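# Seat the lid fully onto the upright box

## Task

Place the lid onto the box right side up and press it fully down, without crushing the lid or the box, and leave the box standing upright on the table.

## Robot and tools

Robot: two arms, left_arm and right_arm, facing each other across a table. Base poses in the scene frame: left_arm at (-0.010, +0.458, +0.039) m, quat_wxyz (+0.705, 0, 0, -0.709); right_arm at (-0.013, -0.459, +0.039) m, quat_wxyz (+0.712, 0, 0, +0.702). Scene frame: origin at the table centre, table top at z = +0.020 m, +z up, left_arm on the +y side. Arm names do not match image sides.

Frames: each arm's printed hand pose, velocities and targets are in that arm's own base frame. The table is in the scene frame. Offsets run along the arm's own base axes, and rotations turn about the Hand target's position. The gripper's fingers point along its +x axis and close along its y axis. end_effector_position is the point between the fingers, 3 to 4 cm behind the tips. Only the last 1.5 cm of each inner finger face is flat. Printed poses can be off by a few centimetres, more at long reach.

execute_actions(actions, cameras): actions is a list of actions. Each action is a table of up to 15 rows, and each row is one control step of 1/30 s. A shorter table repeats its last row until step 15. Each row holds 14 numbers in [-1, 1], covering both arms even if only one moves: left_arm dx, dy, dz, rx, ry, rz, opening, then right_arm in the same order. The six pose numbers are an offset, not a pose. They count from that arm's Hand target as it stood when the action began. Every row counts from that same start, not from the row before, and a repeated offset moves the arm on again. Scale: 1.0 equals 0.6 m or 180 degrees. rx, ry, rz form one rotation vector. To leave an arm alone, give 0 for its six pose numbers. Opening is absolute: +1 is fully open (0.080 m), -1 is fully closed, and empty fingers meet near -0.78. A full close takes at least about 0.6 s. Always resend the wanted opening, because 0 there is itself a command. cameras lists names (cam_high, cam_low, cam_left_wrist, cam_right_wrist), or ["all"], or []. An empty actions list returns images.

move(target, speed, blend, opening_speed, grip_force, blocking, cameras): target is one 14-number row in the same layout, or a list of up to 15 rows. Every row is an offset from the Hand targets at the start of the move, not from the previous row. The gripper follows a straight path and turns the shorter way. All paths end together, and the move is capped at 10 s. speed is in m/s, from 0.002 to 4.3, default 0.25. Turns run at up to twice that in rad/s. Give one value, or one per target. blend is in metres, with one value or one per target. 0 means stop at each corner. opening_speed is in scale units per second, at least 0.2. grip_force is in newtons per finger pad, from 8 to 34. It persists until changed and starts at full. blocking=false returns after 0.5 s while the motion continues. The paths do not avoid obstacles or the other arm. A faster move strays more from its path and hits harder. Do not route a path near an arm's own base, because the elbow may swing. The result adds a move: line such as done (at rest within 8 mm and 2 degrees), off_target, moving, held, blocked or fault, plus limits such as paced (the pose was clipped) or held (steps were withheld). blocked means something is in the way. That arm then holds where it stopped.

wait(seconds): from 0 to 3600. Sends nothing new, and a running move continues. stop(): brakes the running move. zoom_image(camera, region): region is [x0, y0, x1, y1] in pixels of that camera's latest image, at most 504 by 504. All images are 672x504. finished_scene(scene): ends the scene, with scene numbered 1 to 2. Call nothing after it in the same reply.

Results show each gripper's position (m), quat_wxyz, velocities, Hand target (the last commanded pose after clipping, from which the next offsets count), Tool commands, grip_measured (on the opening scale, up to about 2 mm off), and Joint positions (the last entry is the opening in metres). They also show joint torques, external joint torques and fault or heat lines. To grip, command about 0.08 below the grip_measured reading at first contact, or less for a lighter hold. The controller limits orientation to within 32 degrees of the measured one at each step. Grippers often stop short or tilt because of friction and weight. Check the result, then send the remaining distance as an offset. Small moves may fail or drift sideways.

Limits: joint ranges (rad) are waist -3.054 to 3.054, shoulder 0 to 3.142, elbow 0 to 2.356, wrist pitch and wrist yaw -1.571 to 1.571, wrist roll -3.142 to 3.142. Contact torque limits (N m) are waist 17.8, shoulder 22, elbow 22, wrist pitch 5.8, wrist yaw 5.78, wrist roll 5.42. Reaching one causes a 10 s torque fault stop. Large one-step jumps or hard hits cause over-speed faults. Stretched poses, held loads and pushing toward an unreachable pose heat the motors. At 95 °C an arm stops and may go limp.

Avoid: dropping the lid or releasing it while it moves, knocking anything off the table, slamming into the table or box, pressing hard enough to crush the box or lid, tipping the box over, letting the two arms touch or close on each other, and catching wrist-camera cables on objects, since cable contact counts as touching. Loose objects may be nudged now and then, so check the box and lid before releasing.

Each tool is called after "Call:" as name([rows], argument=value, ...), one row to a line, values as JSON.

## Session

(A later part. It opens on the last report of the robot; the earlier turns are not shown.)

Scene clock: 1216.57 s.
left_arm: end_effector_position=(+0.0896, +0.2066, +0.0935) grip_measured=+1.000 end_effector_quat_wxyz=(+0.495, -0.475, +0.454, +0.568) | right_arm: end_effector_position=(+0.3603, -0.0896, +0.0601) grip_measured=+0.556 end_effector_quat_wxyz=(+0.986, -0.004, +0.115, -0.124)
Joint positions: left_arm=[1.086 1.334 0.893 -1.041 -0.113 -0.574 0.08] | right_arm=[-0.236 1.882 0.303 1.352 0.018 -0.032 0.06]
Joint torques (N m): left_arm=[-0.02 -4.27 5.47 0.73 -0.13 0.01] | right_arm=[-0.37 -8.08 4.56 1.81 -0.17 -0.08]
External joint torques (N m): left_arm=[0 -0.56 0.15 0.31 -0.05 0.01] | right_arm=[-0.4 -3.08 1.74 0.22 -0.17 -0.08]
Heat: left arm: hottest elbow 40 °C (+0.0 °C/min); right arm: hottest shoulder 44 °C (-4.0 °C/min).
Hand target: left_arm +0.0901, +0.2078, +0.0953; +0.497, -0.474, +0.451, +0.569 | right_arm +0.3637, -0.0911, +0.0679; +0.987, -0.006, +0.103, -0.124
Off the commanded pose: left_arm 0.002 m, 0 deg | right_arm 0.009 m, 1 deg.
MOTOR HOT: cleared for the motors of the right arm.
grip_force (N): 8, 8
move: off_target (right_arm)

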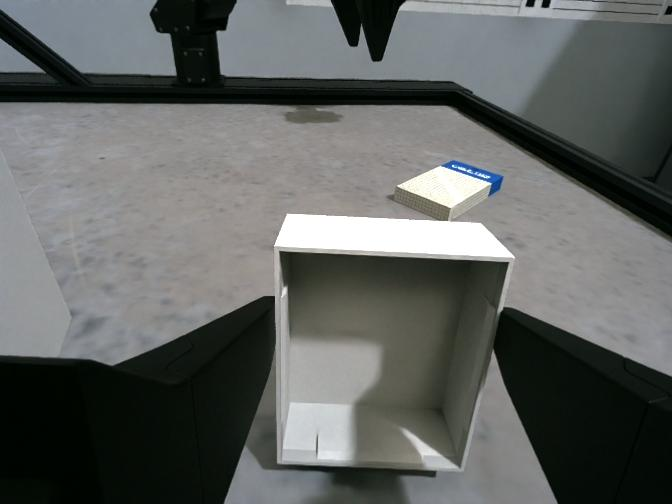

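Call:
move(target=[0,0,0,0,0,0,1, 0,0,-0.0175,0,0,0,0.4], speed=0.05, cameras=["cam_right_wrist"])

Scene clock: 1231.30 s.
left_arm: end_effector_position=(+0.0896, +0.2066, +0.0935) grip_measured=+1.000 end_effector_quat_wxyz=(+0.495, -0.475, +0.454, +0.568) | right_arm: end_effector_position=(+0.3614, -0.0899, +0.0555) grip_measured=+0.556 end_effector_quat_wxyz=(+0.986, -0.004, +0.108, -0.124)
Joint positions: left_arm=[1.086 1.334 0.893 -1.041 -0.113 -0.574 0.08] | right_arm=[-0.236 1.937 0.304 1.42 0.018 -0.032 0.06]
Joint torques (N m): left_arm=[0 -4.21 5.4 0.74 -0.13 0] | right_arm=[-0.36 -5.96 4.07 2.24 -0.15 -0.08]
External joint torques (N m): left_arm=[-0.02 -0.5 0.04 0.3 -0.04 0.01] | right_arm=[-0.32 -0.79 1.47 0.61 -0.15 -0.09]
Heat: left arm: hottest elbow 41 °C (+1.0 °C/min); right arm: hottest shoulder 46 °C (-1.0 °C/min).
Hand target: left_arm +0.0901, +0.2078, +0.0953; +0.497, -0.474, +0.451, +0.569 | right_arm +0.3638, -0.0911, +0.0574; +0.987, -0.006, +0.103, -0.124
Off the commanded pose: left_arm 0.002 m, 0 deg | right_arm 0.003 m, 1 deg.
grip_force (N): 8, 8
move: done

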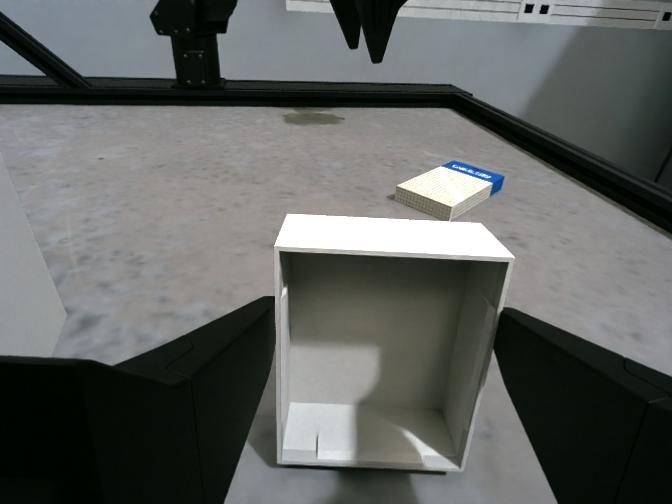

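Call:
move(target=[0,0,0,0,0,0,1, 0,0,-0.01,0,0,0,0.4], speed=0.04, cameras=["cam_right_wrist"])

Scene clock: 1241.27 s.
left_arm: end_effector_position=(+0.0896, +0.2066, +0.0935) grip_measured=+1.000 end_effector_quat_wxyz=(+0.495, -0.475, +0.454, +0.568) | right_arm: end_effector_position=(+0.3624, -0.0901, +0.0525) grip_measured=+0.556 end_effector_quat_wxyz=(+0.987, -0.005, +0.103, -0.124)
Joint positions: left_arm=[1.086 1.334 0.893 -1.041 -0.113 -0.574 0.08] | right_arm=[-0.236 1.976 0.307 1.466 0.018 -0.032 0.06]
Joint torques (N m): left_arm=[-0.09 -4.3 5.47 0.75 -0.12 0] | right_arm=[-0.33 -5.49 3.75 1.95 -0.13 -0.06]
External joint torques (N m): left_arm=[-0.1 -0.59 0.16 0.32 -0.03 0] | right_arm=[-0.32 -0.26 1.34 0.34 -0.13 -0.07]
Heat: left arm: hottest elbow 41 °C (+1.0 °C/min); right arm: hottest shoulder 45 °C (-1.0 °C/min).
Hand target: left_arm +0.0901, +0.2078, +0.0953; +0.497, -0.474, +0.451, +0.569 | right_arm +0.3638, -0.0910, +0.0515; +0.987, -0.006, +0.103, -0.124
Off the commanded pose: left_arm 0.002 m, 0 deg | right_arm 0.002 m, 0 deg.
grip_force (N): 8, 8
move: done

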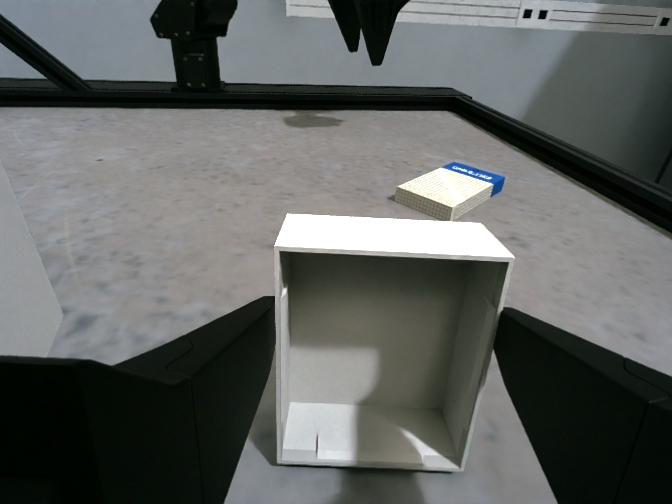

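Call:
move(target=[0,0,0,0,0,0,1, 0,0,-0.01,0,0,0,0.4], speed=0.04, cameras=["cam_right_wrist"])

Call:
zoom_image(camera="cam_right_wrist", region=[220, 380, 540, 504])

Scene clock: 1250.33 s.
left_arm: end_effector_position=(+0.0896, +0.2066, +0.0935) grip_measured=+1.000 end_effector_quat_wxyz=(+0.495, -0.475, +0.454, +0.568) | right_arm: end_effector_position=(+0.3640, -0.0906, +0.0508) grip_measured=+0.556 end_effector_quat_wxyz=(+0.988, -0.006, +0.095, -0.125)
Joint positions: left_arm=[1.086 1.334 0.893 -1.041 -0.113 -0.574 0.08] | right_arm=[-0.237 2.013 0.313 1.513 0.018 -0.032 0.06]
Joint torques (N m): left_arm=[-0.02 -4.13 5.52 0.74 -0.1 0.01] | right_arm=[-0.38 -4.85 3.15 1.53 -0.14 -0.07]
External joint torques (N m): left_arm=[-0.04 -0.42 0.2 0.32 -0.01 0.01] | right_arm=[-0.4 0.46 0.88 -0.08 -0.14 -0.08]
Heat: left arm: hottest elbow 41 °C (+1.0 °C/min); right arm: hottest shoulder 44 °C (-1.0 °C/min).
Hand target: left_arm +0.0901, +0.2078, +0.0953; +0.497, -0.474, +0.451, +0.569 | right_arm +0.3638, -0.0910, +0.0455; +0.987, -0.006, +0.103, -0.124
Off the commanded pose: left_arm 0.002 m, 0 deg | right_arm 0.005 m, 1 deg.
grip_force (N): 8, 8
move: done

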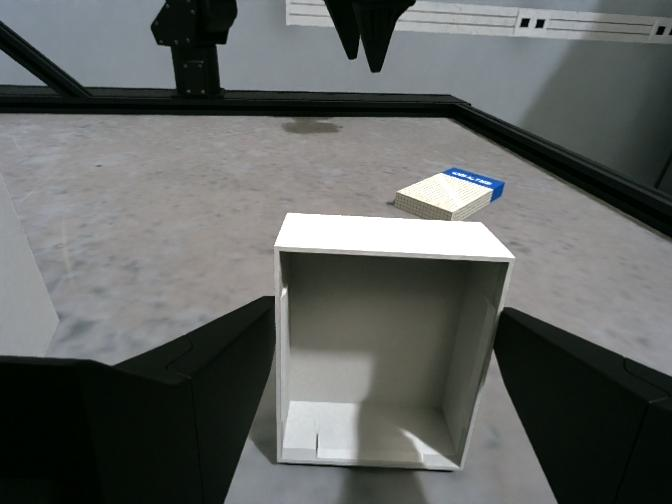

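Scaled by 1.575 from the camera's image (finer frame: 960x720).

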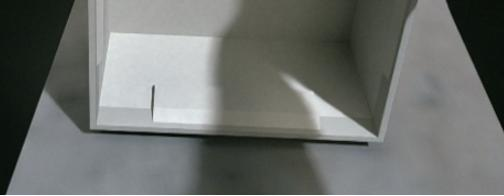

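Call:
move(target=[0,0,0,0,0,0,1, 0,0,0.003,0,0,0,0.95], opening_speed=0.8, speed=0.05, cameras=["cam_right_wrist", "cam_high"])

Scene clock: 1263.43 s.
left_arm: end_effector_position=(+0.0896, +0.2066, +0.0935) grip_measured=+1.000 end_effector_quat_wxyz=(+0.495, -0.475, +0.454, +0.568) | right_arm: end_effector_position=(+0.3634, -0.0905, +0.0462) grip_measured=+0.946 end_effector_quat_wxyz=(+0.987, -0.005, +0.105, -0.125)
Joint positions: left_arm=[1.086 1.334 0.893 -1.041 -0.113 -0.574 0.08] | right_arm=[-0.237 2.015 0.313 1.494 0.018 -0.032 0.078]
Joint torques (N m): left_arm=[-0.03 -4.17 5.43 0.73 -0.14 0.01] | right_arm=[-0.31 -6.71 3.1 2.04 -0.16 -0.01]
External joint torques (N m): left_arm=[-0.04 -0.47 0.08 0.28 -0.05 0.01] | right_arm=[-0.29 -1.44 0.87 0.44 -0.16 -0.02]
Heat: left arm: hottest elbow 41 °C (+1.0 °C/min); right arm: hottest shoulder 43 °C (-2.0 °C/min).
Hand target: left_arm +0.0901, +0.2078, +0.0953; +0.497, -0.474, +0.451, +0.569 | right_arm +0.3638, -0.0910, +0.0473; +0.987, -0.006, +0.103, -0.124
Off the commanded pose: left_arm 0.002 m, 0 deg | right_arm 0.001 m, 0 deg.
grip_force (N): 8, 8
move: done
Images, in order (width x height): cam_high 672x504, cam_right_wrist 672x504.

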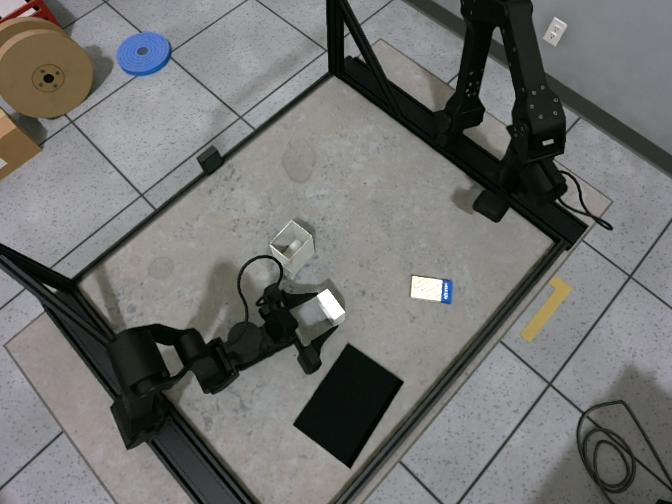

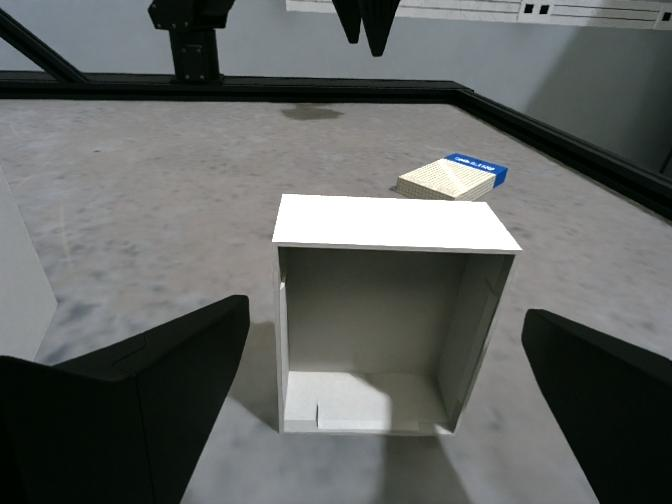

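Call:
move([
  [0,0,0,0,0,0,1, 0,0,0.1833,0,0,0,0.95],
  [0,0,0,0,0,0,1, 0.0777,-0.0187,0.1378,0.1115,0.4474,0,0.95],
], blend=[0.02, 0], speed=[0.15, 0.3], cameras=["cam_right_wrist", "cam_high", "cam_low"])

Scene clock: 1361.00 s.
left_arm: end_effector_position=(+0.0896, +0.2066, +0.0935) grip_measured=+1.000 end_effector_quat_wxyz=(+0.495, -0.475, +0.454, +0.568) | right_arm: end_effector_position=(+0.4084, -0.1011, +0.1293) grip_measured=+0.947 end_effector_quat_wxyz=(+0.676, +0.071, +0.729, -0.074)
Joint positions: left_arm=[1.086 1.334 0.893 -1.041 -0.113 -0.574 0.08] | right_arm=[-0.238 2.259 2.176 -1.562 0.014 -0.032 0.078]
Joint torques (N m): left_arm=[0.08 -4.24 5.39 0.75 -0.11 0.02] | right_arm=[-0.43 -10.95 7.62 0.04 -0.16 0]
External joint torques (N m): left_arm=[0.06 -0.59 0.11 0.32 -0.01 0.02] | right_arm=[-0.44 -1.14 2.42 -0.15 -0.16 0]
Heat: left arm: hottest elbow 41 °C (+0.0 °C/min); right arm: hottest shoulder 42 °C (+0.0 °C/min).
Hand target: left_arm +0.0901, +0.2078, +0.0953; +0.497, -0.474, +0.451, +0.569 | right_arm +0.4104, -0.1023, +0.1298; +0.674, +0.074, +0.731, -0.072
Off the commanded pose: left_arm 0.002 m, 0 deg | right_arm 0.002 m, 1 deg.
joint sent to its limit (right arm) — joint 4 (wrist pitch), lower limit. The joint targets still meet the commanded pose.
grip_force (N): 8, 8
move: done
Images, in order (width x height): cam_high 672x504, cam_low 672x504, cam_right_wrist 672x504.

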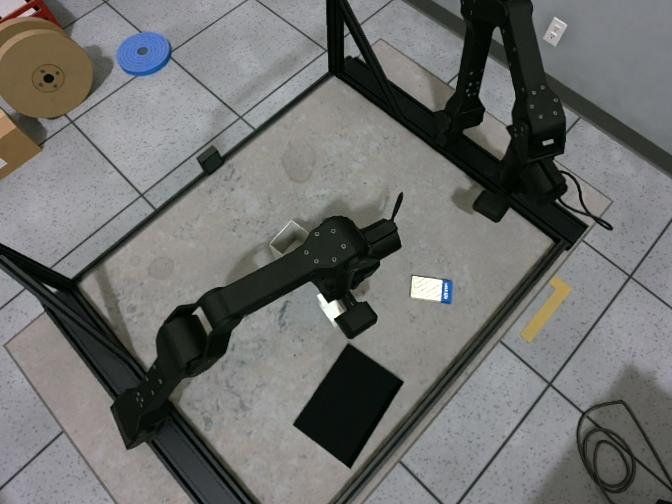

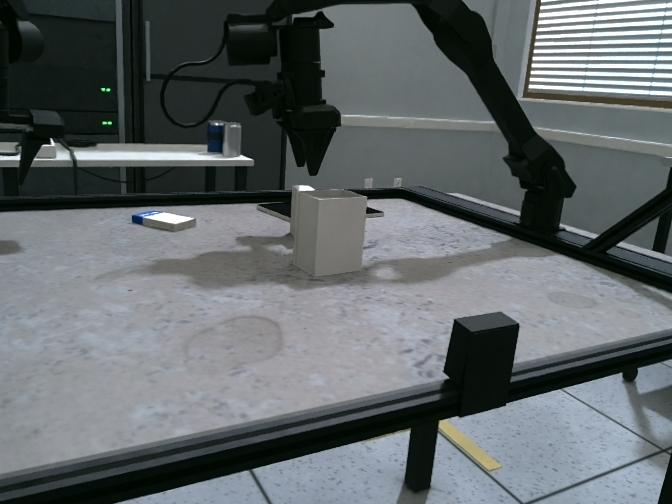

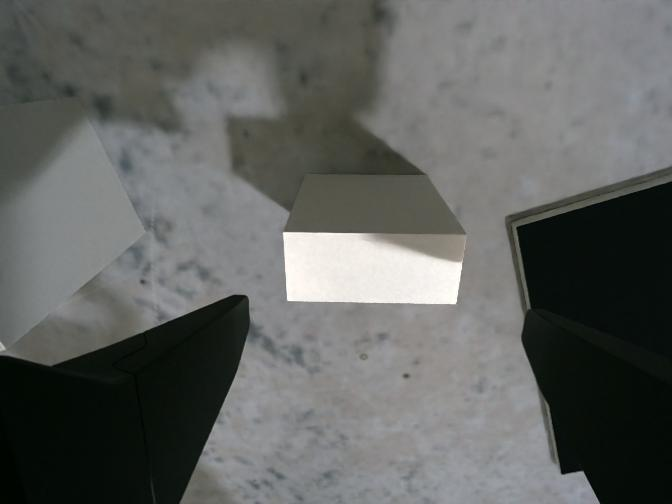

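Call:
move([
  [0,0,0,0,0,0,1, -0.0027,0.0032,-0.01,0.0065,0.0259,0,0.95],
  [0,0,0,0,0,0,1, -0.0027,0.0032,-0.06,0.0065,0.0259,0,0.95],
], speed=0.1, cameras=["cam_right_wrist", "cam_low"])

Scene clock: 1389.97 s.
left_arm: end_effector_position=(+0.0896, +0.2066, +0.0935) grip_measured=+1.000 end_effector_quat_wxyz=(+0.495, -0.475, +0.454, +0.568) | right_arm: end_effector_position=(+0.4091, -0.1011, +0.0958) grip_measured=+0.947 end_effector_quat_wxyz=(+0.645, +0.075, +0.757, -0.069)
Joint positions: left_arm=[1.086 1.334 0.893 -1.041 -0.113 -0.574 0.08] | right_arm=[-0.238 2.343 2.176 -1.562 0.013 -0.032 0.078]
Joint torques (N m): left_arm=[-0.03 -4.17 5.45 0.73 -0.12 0] | right_arm=[0.01 -11.76 5.86 0 -0.14 0.07]
External joint torques (N m): left_arm=[-0.02 -0.49 0.11 0.29 -0.03 0] | right_arm=[0.01 -1.7 0.77 -0.08 -0.14 0.07]
Heat: left arm: hottest elbow 41 °C (+0.0 °C/min); right arm: hottest shoulder 52 °C (+11.0 °C/min). Fold the right arm in close to its base, or ease its load, before you think long.
Hand target: left_arm +0.0901, +0.2078, +0.0953; +0.497, -0.474, +0.451, +0.569 | right_arm +0.4087, -0.1003, +0.0938; +0.643, +0.078, +0.759, -0.068
Off the commanded pose: left_arm 0.002 m, 0 deg | right_arm 0.002 m, 1 deg.
MOTOR HOT: joint 2 (shoulder) of the right arm reports 52 °C; the controller stops that arm at 95 °C. To cool a motor, set the load down, stop pushing, or move to a pose that needs little force.
joint at its limit (right arm) — joint 4 (wrist pitch), lower limit.
grip_force (N): 8, 8
move: done
Images, in order (width x height): cam_low 672x504, cam_right_wrist 672x504.

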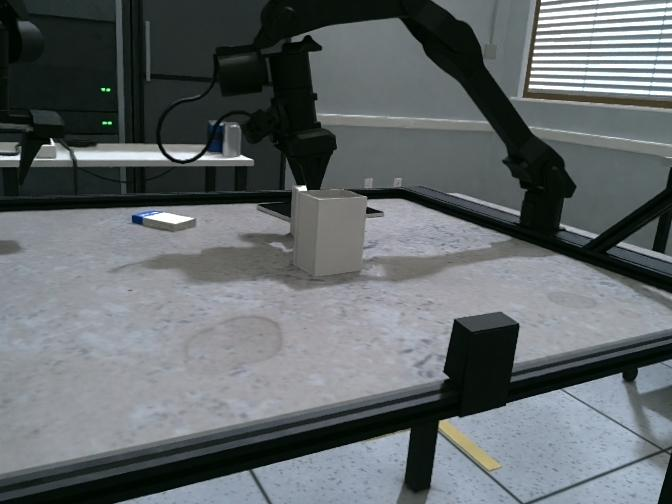

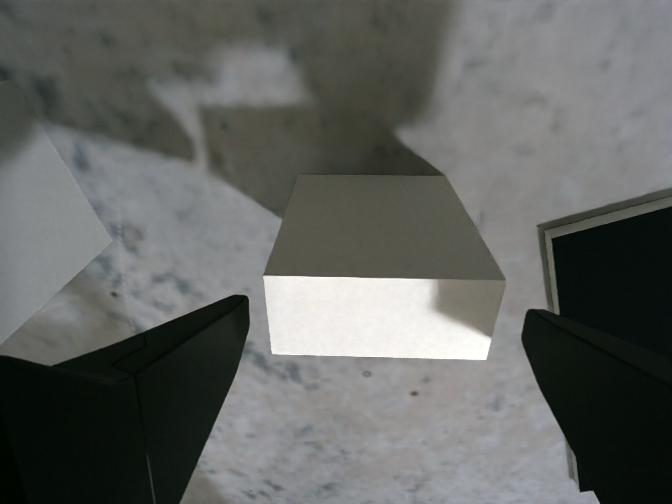

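Call:
move([
  [0,0,0,0,0,0,1, 0.0005,0.001,-0.015,0,0,0,0.95],
  [0,0,0,0,0,0,1, 0.0005,0.001,-0.015,0,0,0,0.4],
], speed=0.08, opening_speed=0.5, grip_force=10, cameras=["cam_right_wrist"])

Scene clock: 1413.67 s.
left_arm: end_effector_position=(+0.0896, +0.2066, +0.0935) grip_measured=+1.000 end_effector_quat_wxyz=(+0.495, -0.475, +0.454, +0.568) | right_arm: end_effector_position=(+0.4093, -0.1010, +0.0870) grip_measured=+0.559 end_effector_quat_wxyz=(+0.644, +0.075, +0.758, -0.069)
Joint positions: left_arm=[1.086 1.334 0.893 -1.041 -0.113 -0.574 0.08] | right_arm=[-0.238 2.344 2.143 -1.53 0.012 -0.032 0.06]
Joint torques (N m): left_arm=[-0.05 -4.18 5.44 0.7 -0.11 0] | right_arm=[0.16 -12.17 5.37 0.28 -0.16 0.13]
External joint torques (N m): left_arm=[-0.06 -0.53 0.13 0.26 -0.01 0] | right_arm=[0.17 -2.01 0.24 0.2 -0.16 0.13]
Heat: left arm: hottest elbow 41 °C (+0.0 °C/min); right arm: hottest shoulder 57 °C (+16.1 °C/min). Fold the right arm in close to its base, or ease its load, before you think long.
Hand target: left_arm +0.0901, +0.2078, +0.0953; +0.497, -0.474, +0.451, +0.569 | right_arm +0.4090, -0.0997, +0.0848; +0.643, +0.078, +0.759, -0.068
Off the commanded pose: left_arm 0.002 m, 0 deg | right_arm 0.003 m, 0 deg.
MOTOR HOT: still on. Joint 2 (shoulder) of the right arm reports 57 °C.
grip_force (N): 10, 10
move: done

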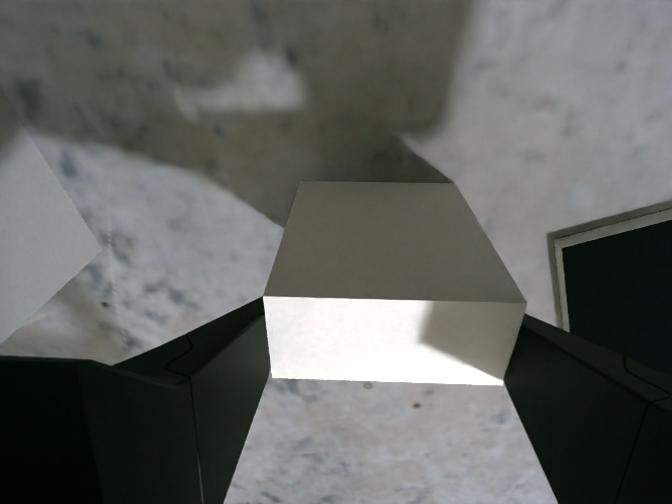

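Call:
move([
  [0,0,0,0,0,0,1, 0,0,0.058,0,0,0,0.4],
  [0,0,0,0,0,0,1, -0.065,0.0995,0.192,-0.0155,-0.2502,0.0364,0.4],
  [0,0,0,0,0,0,1, -0.0557,0.2368,0.167,-0.031,-0.5004,0.0728,0.4],
], blend=[0.02, 0.03, 0], speed=[0.1, 0.25, 0.25], cameras=["cam_right_wrist", "cam_high", "cam_low"])

Scene clock: 1457.23 s.
left_arm: end_effector_position=(+0.0896, +0.2066, +0.0935) grip_measured=+1.000 end_effector_quat_wxyz=(+0.495, -0.475, +0.454, +0.568) | right_arm: end_effector_position=(+0.3761, +0.0418, +0.1870) grip_measured=+0.559 end_effector_quat_wxyz=(+0.996, -0.002, +0.082, +0.041)
Joint positions: left_arm=[1.086 1.334 0.893 -1.041 -0.113 -0.574 0.08] | right_arm=[0.129 1.305 0.497 0.644 0.047 0.011 0.06]
Joint torques (N m): left_arm=[0.05 -4.21 5.43 0.72 -0.11 -0.02] | right_arm=[0.36 -4.85 6.22 2.26 0.12 -0.05]
External joint torques (N m): left_arm=[0.02 -0.52 0.07 0.28 -0.02 -0.02] | right_arm=[0.34 -0.87 0.38 0.67 0.11 -0.06]
Heat: left arm: hottest elbow 41 °C (+0.0 °C/min); right arm: hottest shoulder 60 °C (+6.1 °C/min). Fold the right arm in close to its base, or ease its load, before you think long.
Hand target: left_arm +0.0901, +0.2078, +0.0953; +0.497, -0.474, +0.451, +0.569 | right_arm +0.3756, +0.0424, +0.1850; +0.996, -0.004, +0.083, +0.040
Off the commanded pose: left_arm 0.002 m, 0 deg | right_arm 0.002 m, 0 deg.
MOTOR HOT: still on. Joint 2 (shoulder) of the right arm reports 60 °C.
grip_force (N): 10, 10
move: done; blend cut to 0.0174 m at target 1
Images, in order (width x height): cam_high 672x504, cam_low 672x504, cam_right_wrist 672x504.

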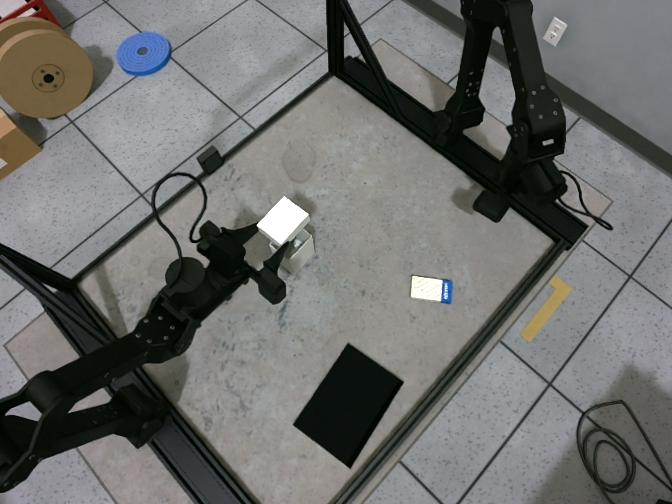

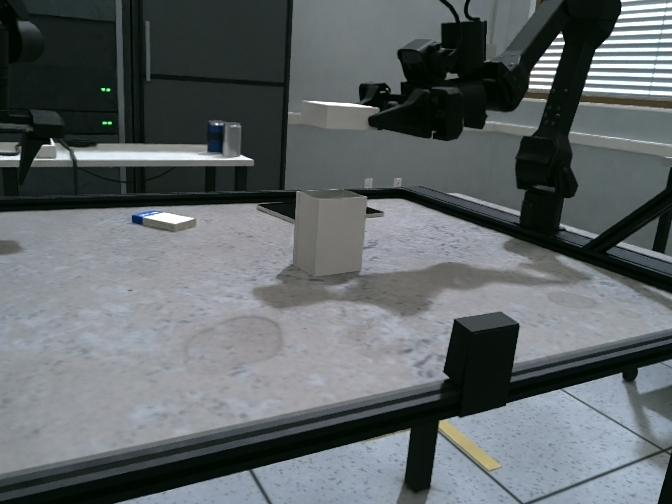

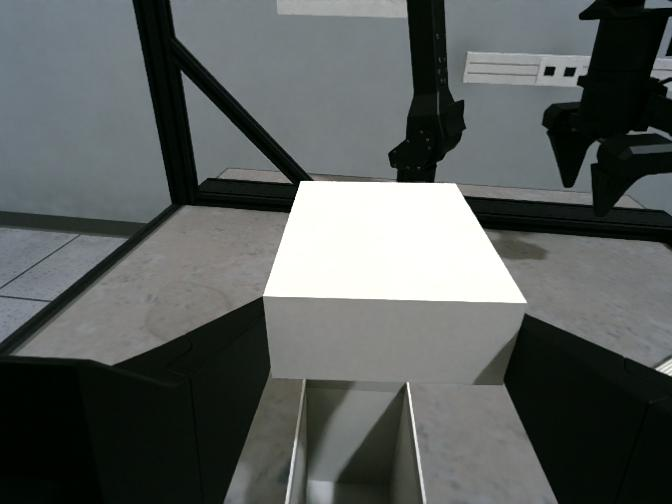

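Call:
zoom_image(camera="cam_low", region=[270, 80, 410, 290])

Call:
zoom_image(camera="cam_high", region=[230, 170, 350, 290])

Call:
zoom_image(camera="cam_right_wrist", region=[230, 160, 560, 504])

Scaled by 2.400 from the camera's image (finer frame: 960x720).

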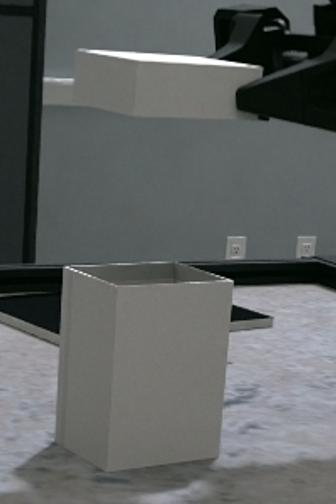

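Scaled by 4.200 from the camera's image (finer frame: 960x720).

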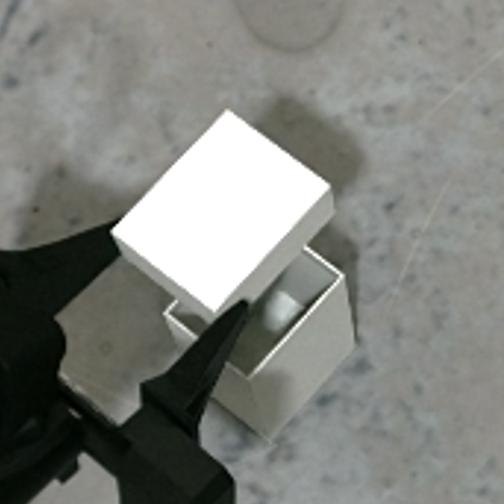

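Scaled by 1.465 from the camera's image (finer frame: 960x720).

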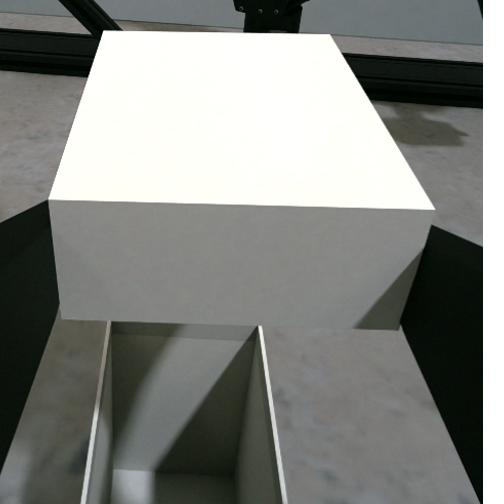

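Call:
zoom_image(camera="cam_high", region=[255, 210, 335, 290])

Call:
zoom_image(camera="cam_low", region=[280, 180, 380, 290])

Scaled by 6.300 from the camera's image (finer frame: 960x720).

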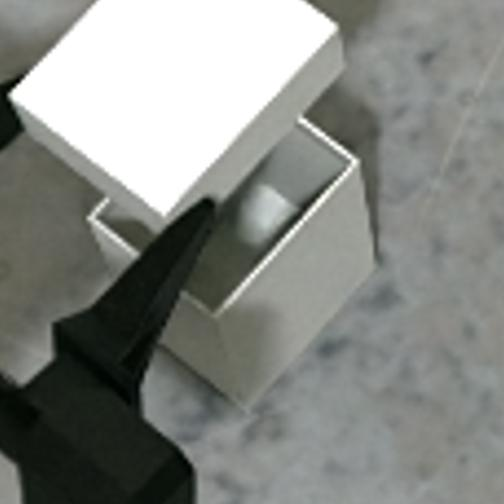

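Scaled by 4.582 from the camera's image (finer frame: 960x720).

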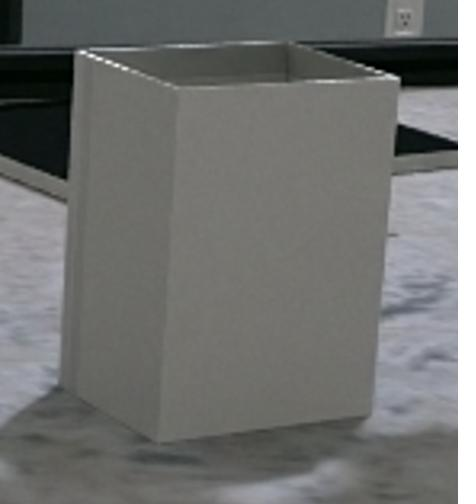

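Call:
move(target=[0,0,0,0,0,0,1, 0.0083,0.0007,-0.12,-0.0011,0.0133,0,0.4], speed=0.1, cameras=["cam_right_wrist", "cam_high", "cam_low"])

Call:
zoom_image(camera="cam_low", region=[280, 120, 400, 290])

Call:
zoom_image(camera="cam_high", region=[240, 190, 340, 290])

Scene clock: 1768.50 s.
left_arm: end_effector_position=(+0.0896, +0.2066, +0.0935) grip_measured=+1.000 end_effector_quat_wxyz=(+0.495, -0.475, +0.454, +0.568) | right_arm: end_effector_position=(+0.3811, +0.0425, +0.1142) grip_measured=+0.559 end_effector_quat_wxyz=(+0.994, -0.004, +0.103, +0.041)
Joint positions: left_arm=[1.086 1.334 0.893 -1.041 -0.113 -0.574 0.08] | right_arm=[0.129 1.601 0.388 1.005 0.047 0.011 0.06]
Joint torques (N m): left_arm=[-0.01 -4.26 5.47 0.75 -0.11 0.02] | right_arm=[0.13 -5.53 4.78 2.25 0.06 -0.01]
External joint torques (N m): left_arm=[-0.04 -0.58 0.13 0.3 -0.01 0.02] | right_arm=[0.15 -0.83 0.27 0.64 0.06 -0.01]
Heat: left arm: hottest elbow 41 °C (+0.0 °C/min); right arm: hottest wrist pitch 52 °C (+1.0 °C/min). Fold the right arm in close to its base, or ease its load, before you think long.
Hand target: left_arm +0.0901, +0.2078, +0.0953; +0.497, -0.474, +0.451, +0.569 | right_arm +0.3806, +0.0428, +0.1129; +0.994, -0.005, +0.103, +0.040
Off the commanded pose: left_arm 0.002 m, 0 deg | right_arm 0.001 m, 0 deg.
MOTOR HOT: still on. Joint 4 (wrist pitch) of the right arm reports 52 °C.
grip_force (N): 10, 10
move: done
Images, in order (width x height): cam_high 672x504, cam_low 672x504, cam_right_wrist 672x504.

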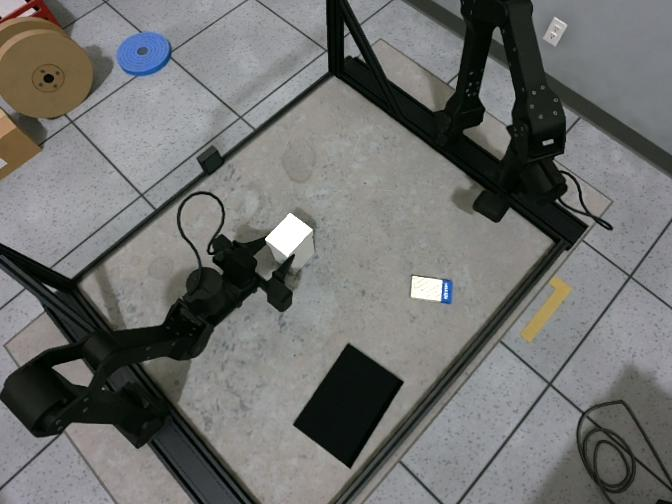

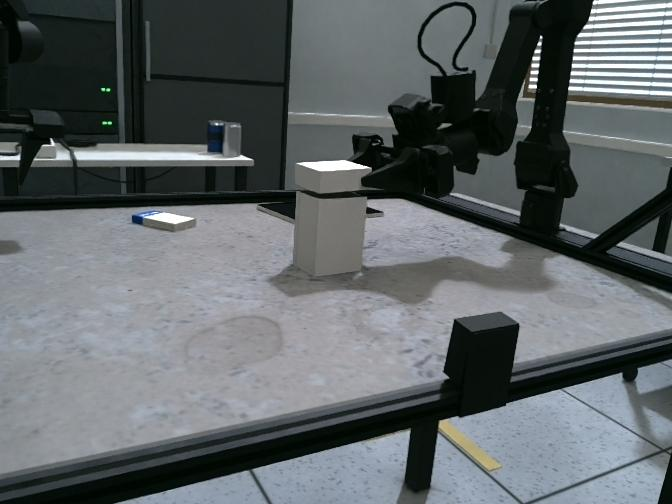

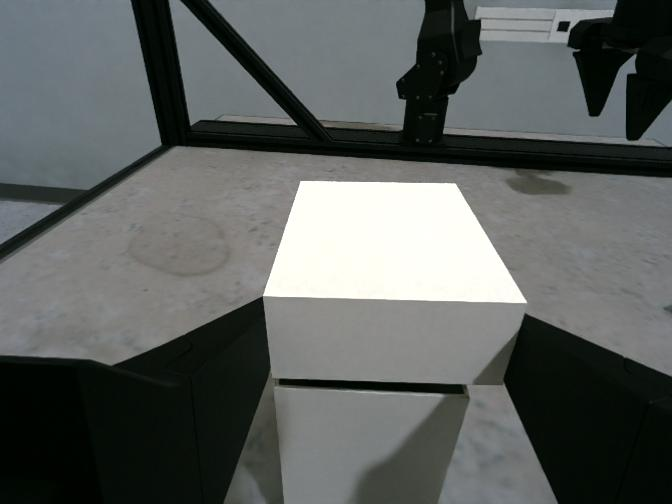

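Scaled by 2.965 from the camera's image (finer frame: 960x720).

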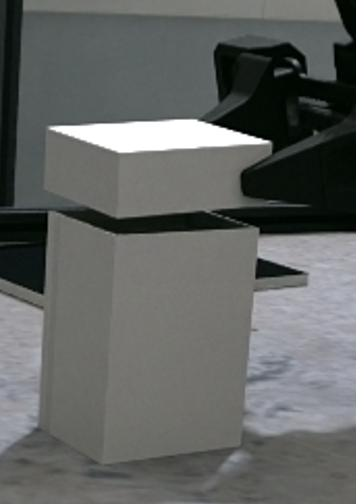

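Scaled by 5.040 from the camera's image (finer frame: 960x720).

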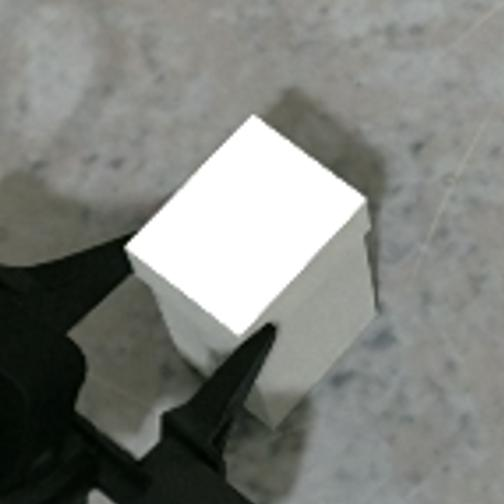

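Call:
move(target=[0,0,0,0,0,0,1, 0.0042,0.0025,-0.01,0,0,-0.0028,0.4], speed=0.05, cameras=["cam_right_wrist", "cam_high", "cam_low"])

Call:
zoom_image(camera="cam_low", region=[280, 140, 380, 290])

Call:
zoom_image(camera="cam_right_wrist", region=[240, 280, 540, 504])

Scene clock: 1873.07 s.
left_arm: end_effector_position=(+0.0896, +0.2066, +0.0935) grip_measured=+1.000 end_effector_quat_wxyz=(+0.495, -0.475, +0.454, +0.568) | right_arm: end_effector_position=(+0.3830, +0.0436, +0.1073) grip_measured=+0.559 end_effector_quat_wxyz=(+0.994, -0.005, +0.104, +0.037)
Joint positions: left_arm=[1.086 1.334 0.893 -1.041 -0.113 -0.574 0.08] | right_arm=[0.138 1.643 0.388 1.044 0.064 0.011 0.06]
Joint torques (N m): left_arm=[-0.03 -4.09 5.5 0.71 -0.13 0.03] | right_arm=[0.31 -5.64 5.03 2.19 0.17 0.1]
External joint torques (N m): left_arm=[-0.03 -0.39 0.1 0.25 -0.04 0.04] | right_arm=[0.35 -0.78 0.7 0.58 0.15 0.09]
Heat: left arm: hottest elbow 41 °C (+0.0 °C/min); right arm: hottest wrist pitch 52 °C (+1.0 °C/min). Fold the right arm in close to its base, or ease its load, before you think long.
Hand target: left_arm +0.0901, +0.2078, +0.0953; +0.497, -0.474, +0.451, +0.569 | right_arm +0.3831, +0.0443, +0.1069; +0.994, -0.004, +0.103, +0.036
Off the commanded pose: left_arm 0.002 m, 0 deg | right_arm 0.001 m, 0 deg.
MOTOR HOT: still on. Joint 4 (wrist pitch) of the right arm reports 52 °C.
grip_force (N): 10, 10
move: done
Images, in order (width x height): cam_high 672x504, cam_low 672x504, cam_right_wrist 672x504.

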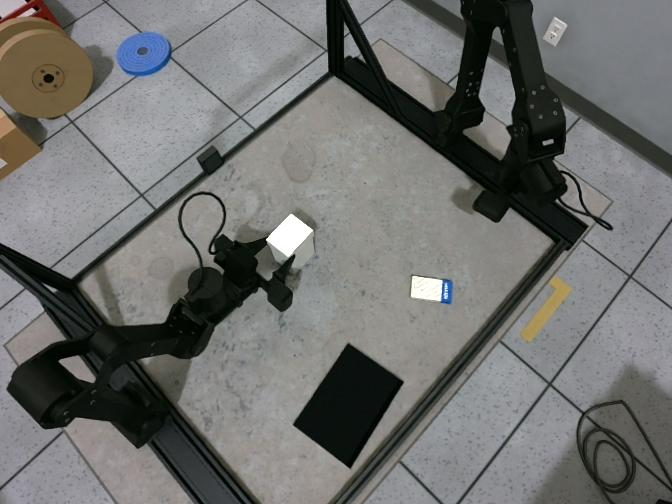

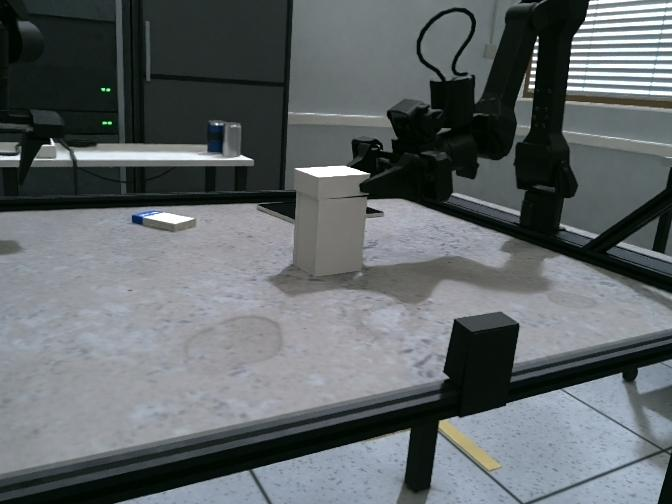

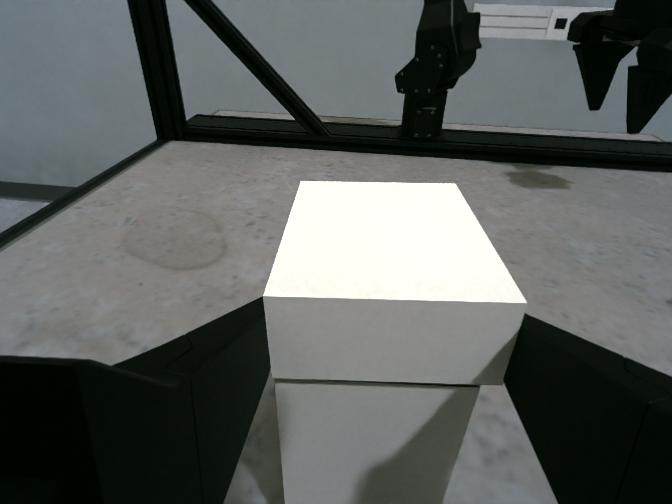

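Scaled by 3.360 from the camera's image (finer frame: 960x720).

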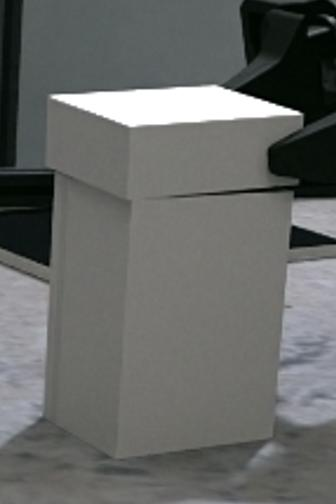

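Scaled by 1.680 from the camera's image (finer frame: 960x720).

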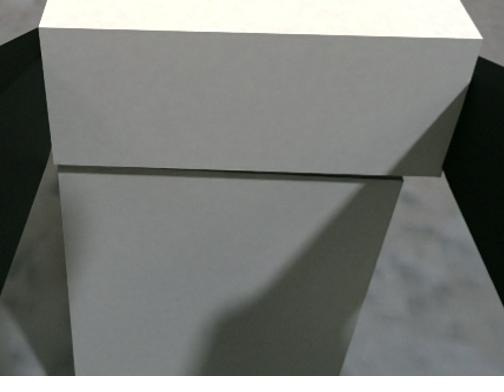

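Call:
zoom_image(camera="cam_low", region=[288, 160, 378, 220])

Call:
zoom_image(camera="cam_high", region=[255, 205, 325, 275])

Scaled by 5.600 from the camera's image (finer frame: 960x720).

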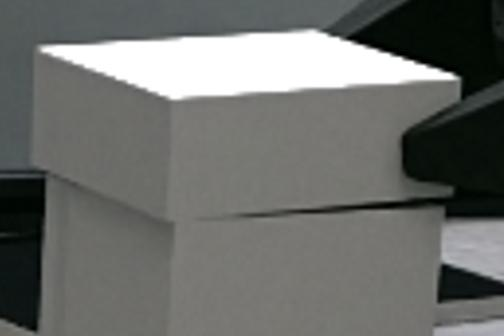

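Scaled by 7.200 from the camera's image (finer frame: 960x720).

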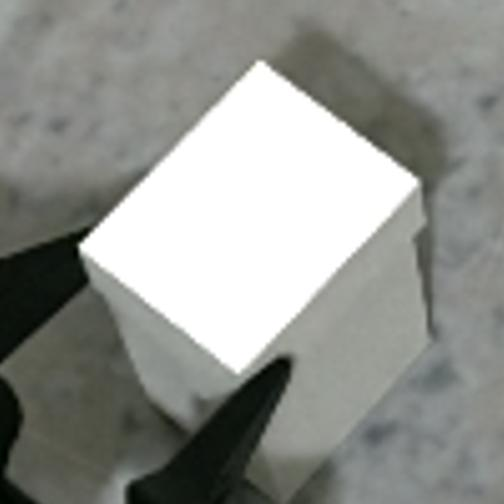

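Call:
move(target=[0,0,0,0,0,0,1, 0,0.002,0,0.0009,-0.0111,0,0.4], speed=0.05, cameras=["cam_right_wrist", "cam_high", "cam_low"])

Call:
zoom_image(camera="cam_low", region=[288, 160, 378, 220])

Call:
zoom_image(camera="cam_right_wrist", region=[240, 280, 540, 504])

Call:
zoom_image(camera="cam_high", region=[255, 205, 325, 275])

Scene clock: 1968.00 s.
left_arm: end_effector_position=(+0.0896, +0.2066, +0.0935) grip_measured=+1.000 end_effector_quat_wxyz=(+0.495, -0.475, +0.454, +0.568) | right_arm: end_effector_position=(+0.3841, +0.0448, +0.1087) grip_measured=+0.559 end_effector_quat_wxyz=(+0.996, -0.004, +0.085, +0.036)
Joint positions: left_arm=[1.086 1.334 0.893 -1.041 -0.113 -0.574 0.08] | right_arm=[0.143 1.68 0.379 1.131 0.069 0.011 0.06]
Joint torques (N m): left_arm=[0.05 -4.08 5.35 0.75 -0.12 -0.01] | right_arm=[0.32 -5.66 4.24 2.22 0.17 0.08]
External joint torques (N m): left_arm=[0.04 -0.42 0.05 0.32 -0.03 -0.01] | right_arm=[0.32 -0.73 0.09 0.61 0.16 0.07]
Heat: left arm: hottest elbow 41 °C (+0.0 °C/min); right arm: hottest wrist pitch 54 °C (+1.0 °C/min). Fold the right arm in close to its base, or ease its load, before you think long.
Hand target: left_arm +0.0901, +0.2078, +0.0953; +0.497, -0.474, +0.451, +0.569 | right_arm +0.3831, +0.0454, +0.1071; +0.996, -0.004, +0.086, +0.036
Off the commanded pose: left_arm 0.002 m, 0 deg | right_arm 0.002 m, 0 deg.
MOTOR HOT: still on. Joint 4 (wrist pitch) of the right arm reports 54 °C.
grip_force (N): 10, 10
move: done
Images, in order (width x height): cam_high 672x504, cam_low 672x504, cam_right_wrist 672x504.

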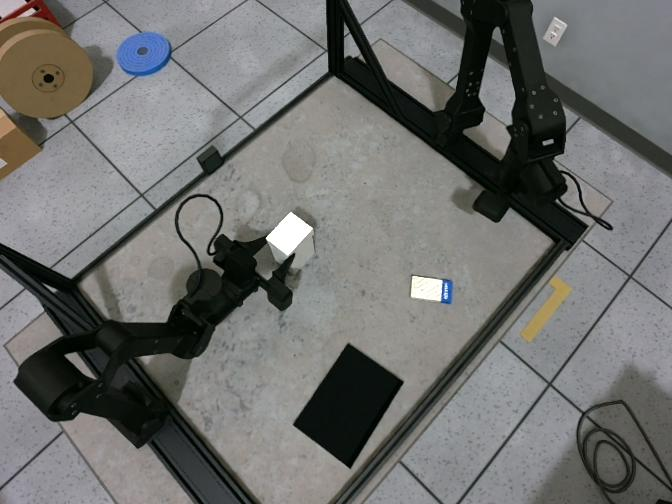

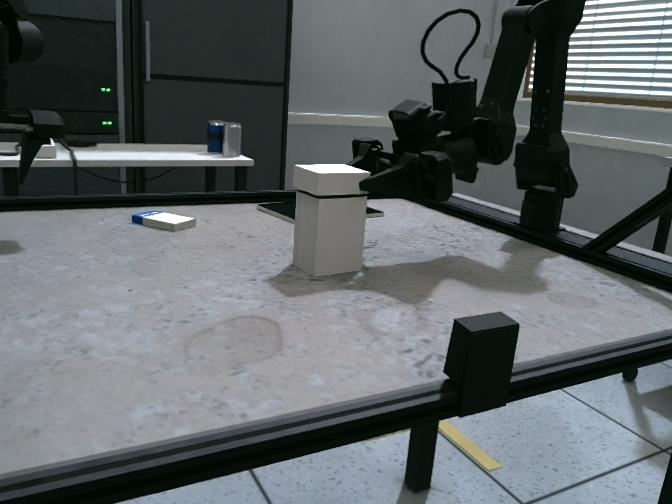

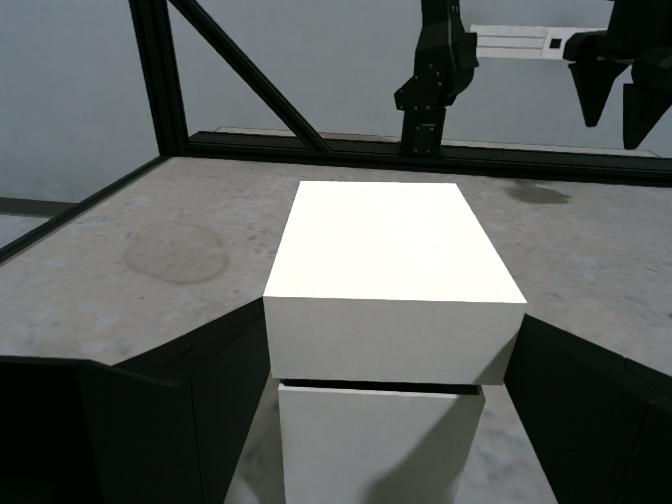

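Scaled by 5.600 from the camera's image (finer frame: 960x720).

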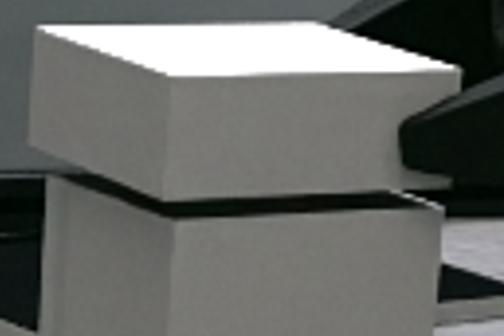

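Scaled by 1.680 from the camera's image (finer frame: 960x720).

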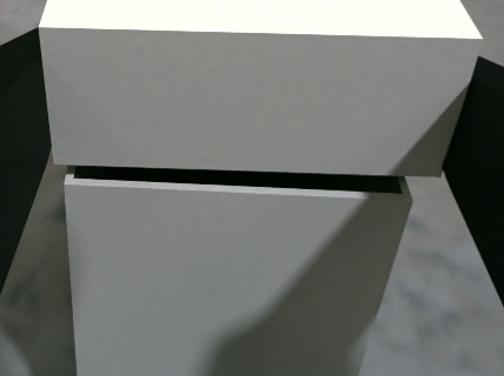

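Scaled by 7.200 from the camera's image (finer frame: 960x720).

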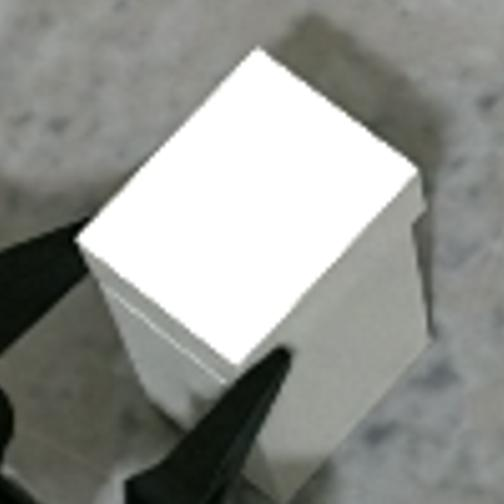

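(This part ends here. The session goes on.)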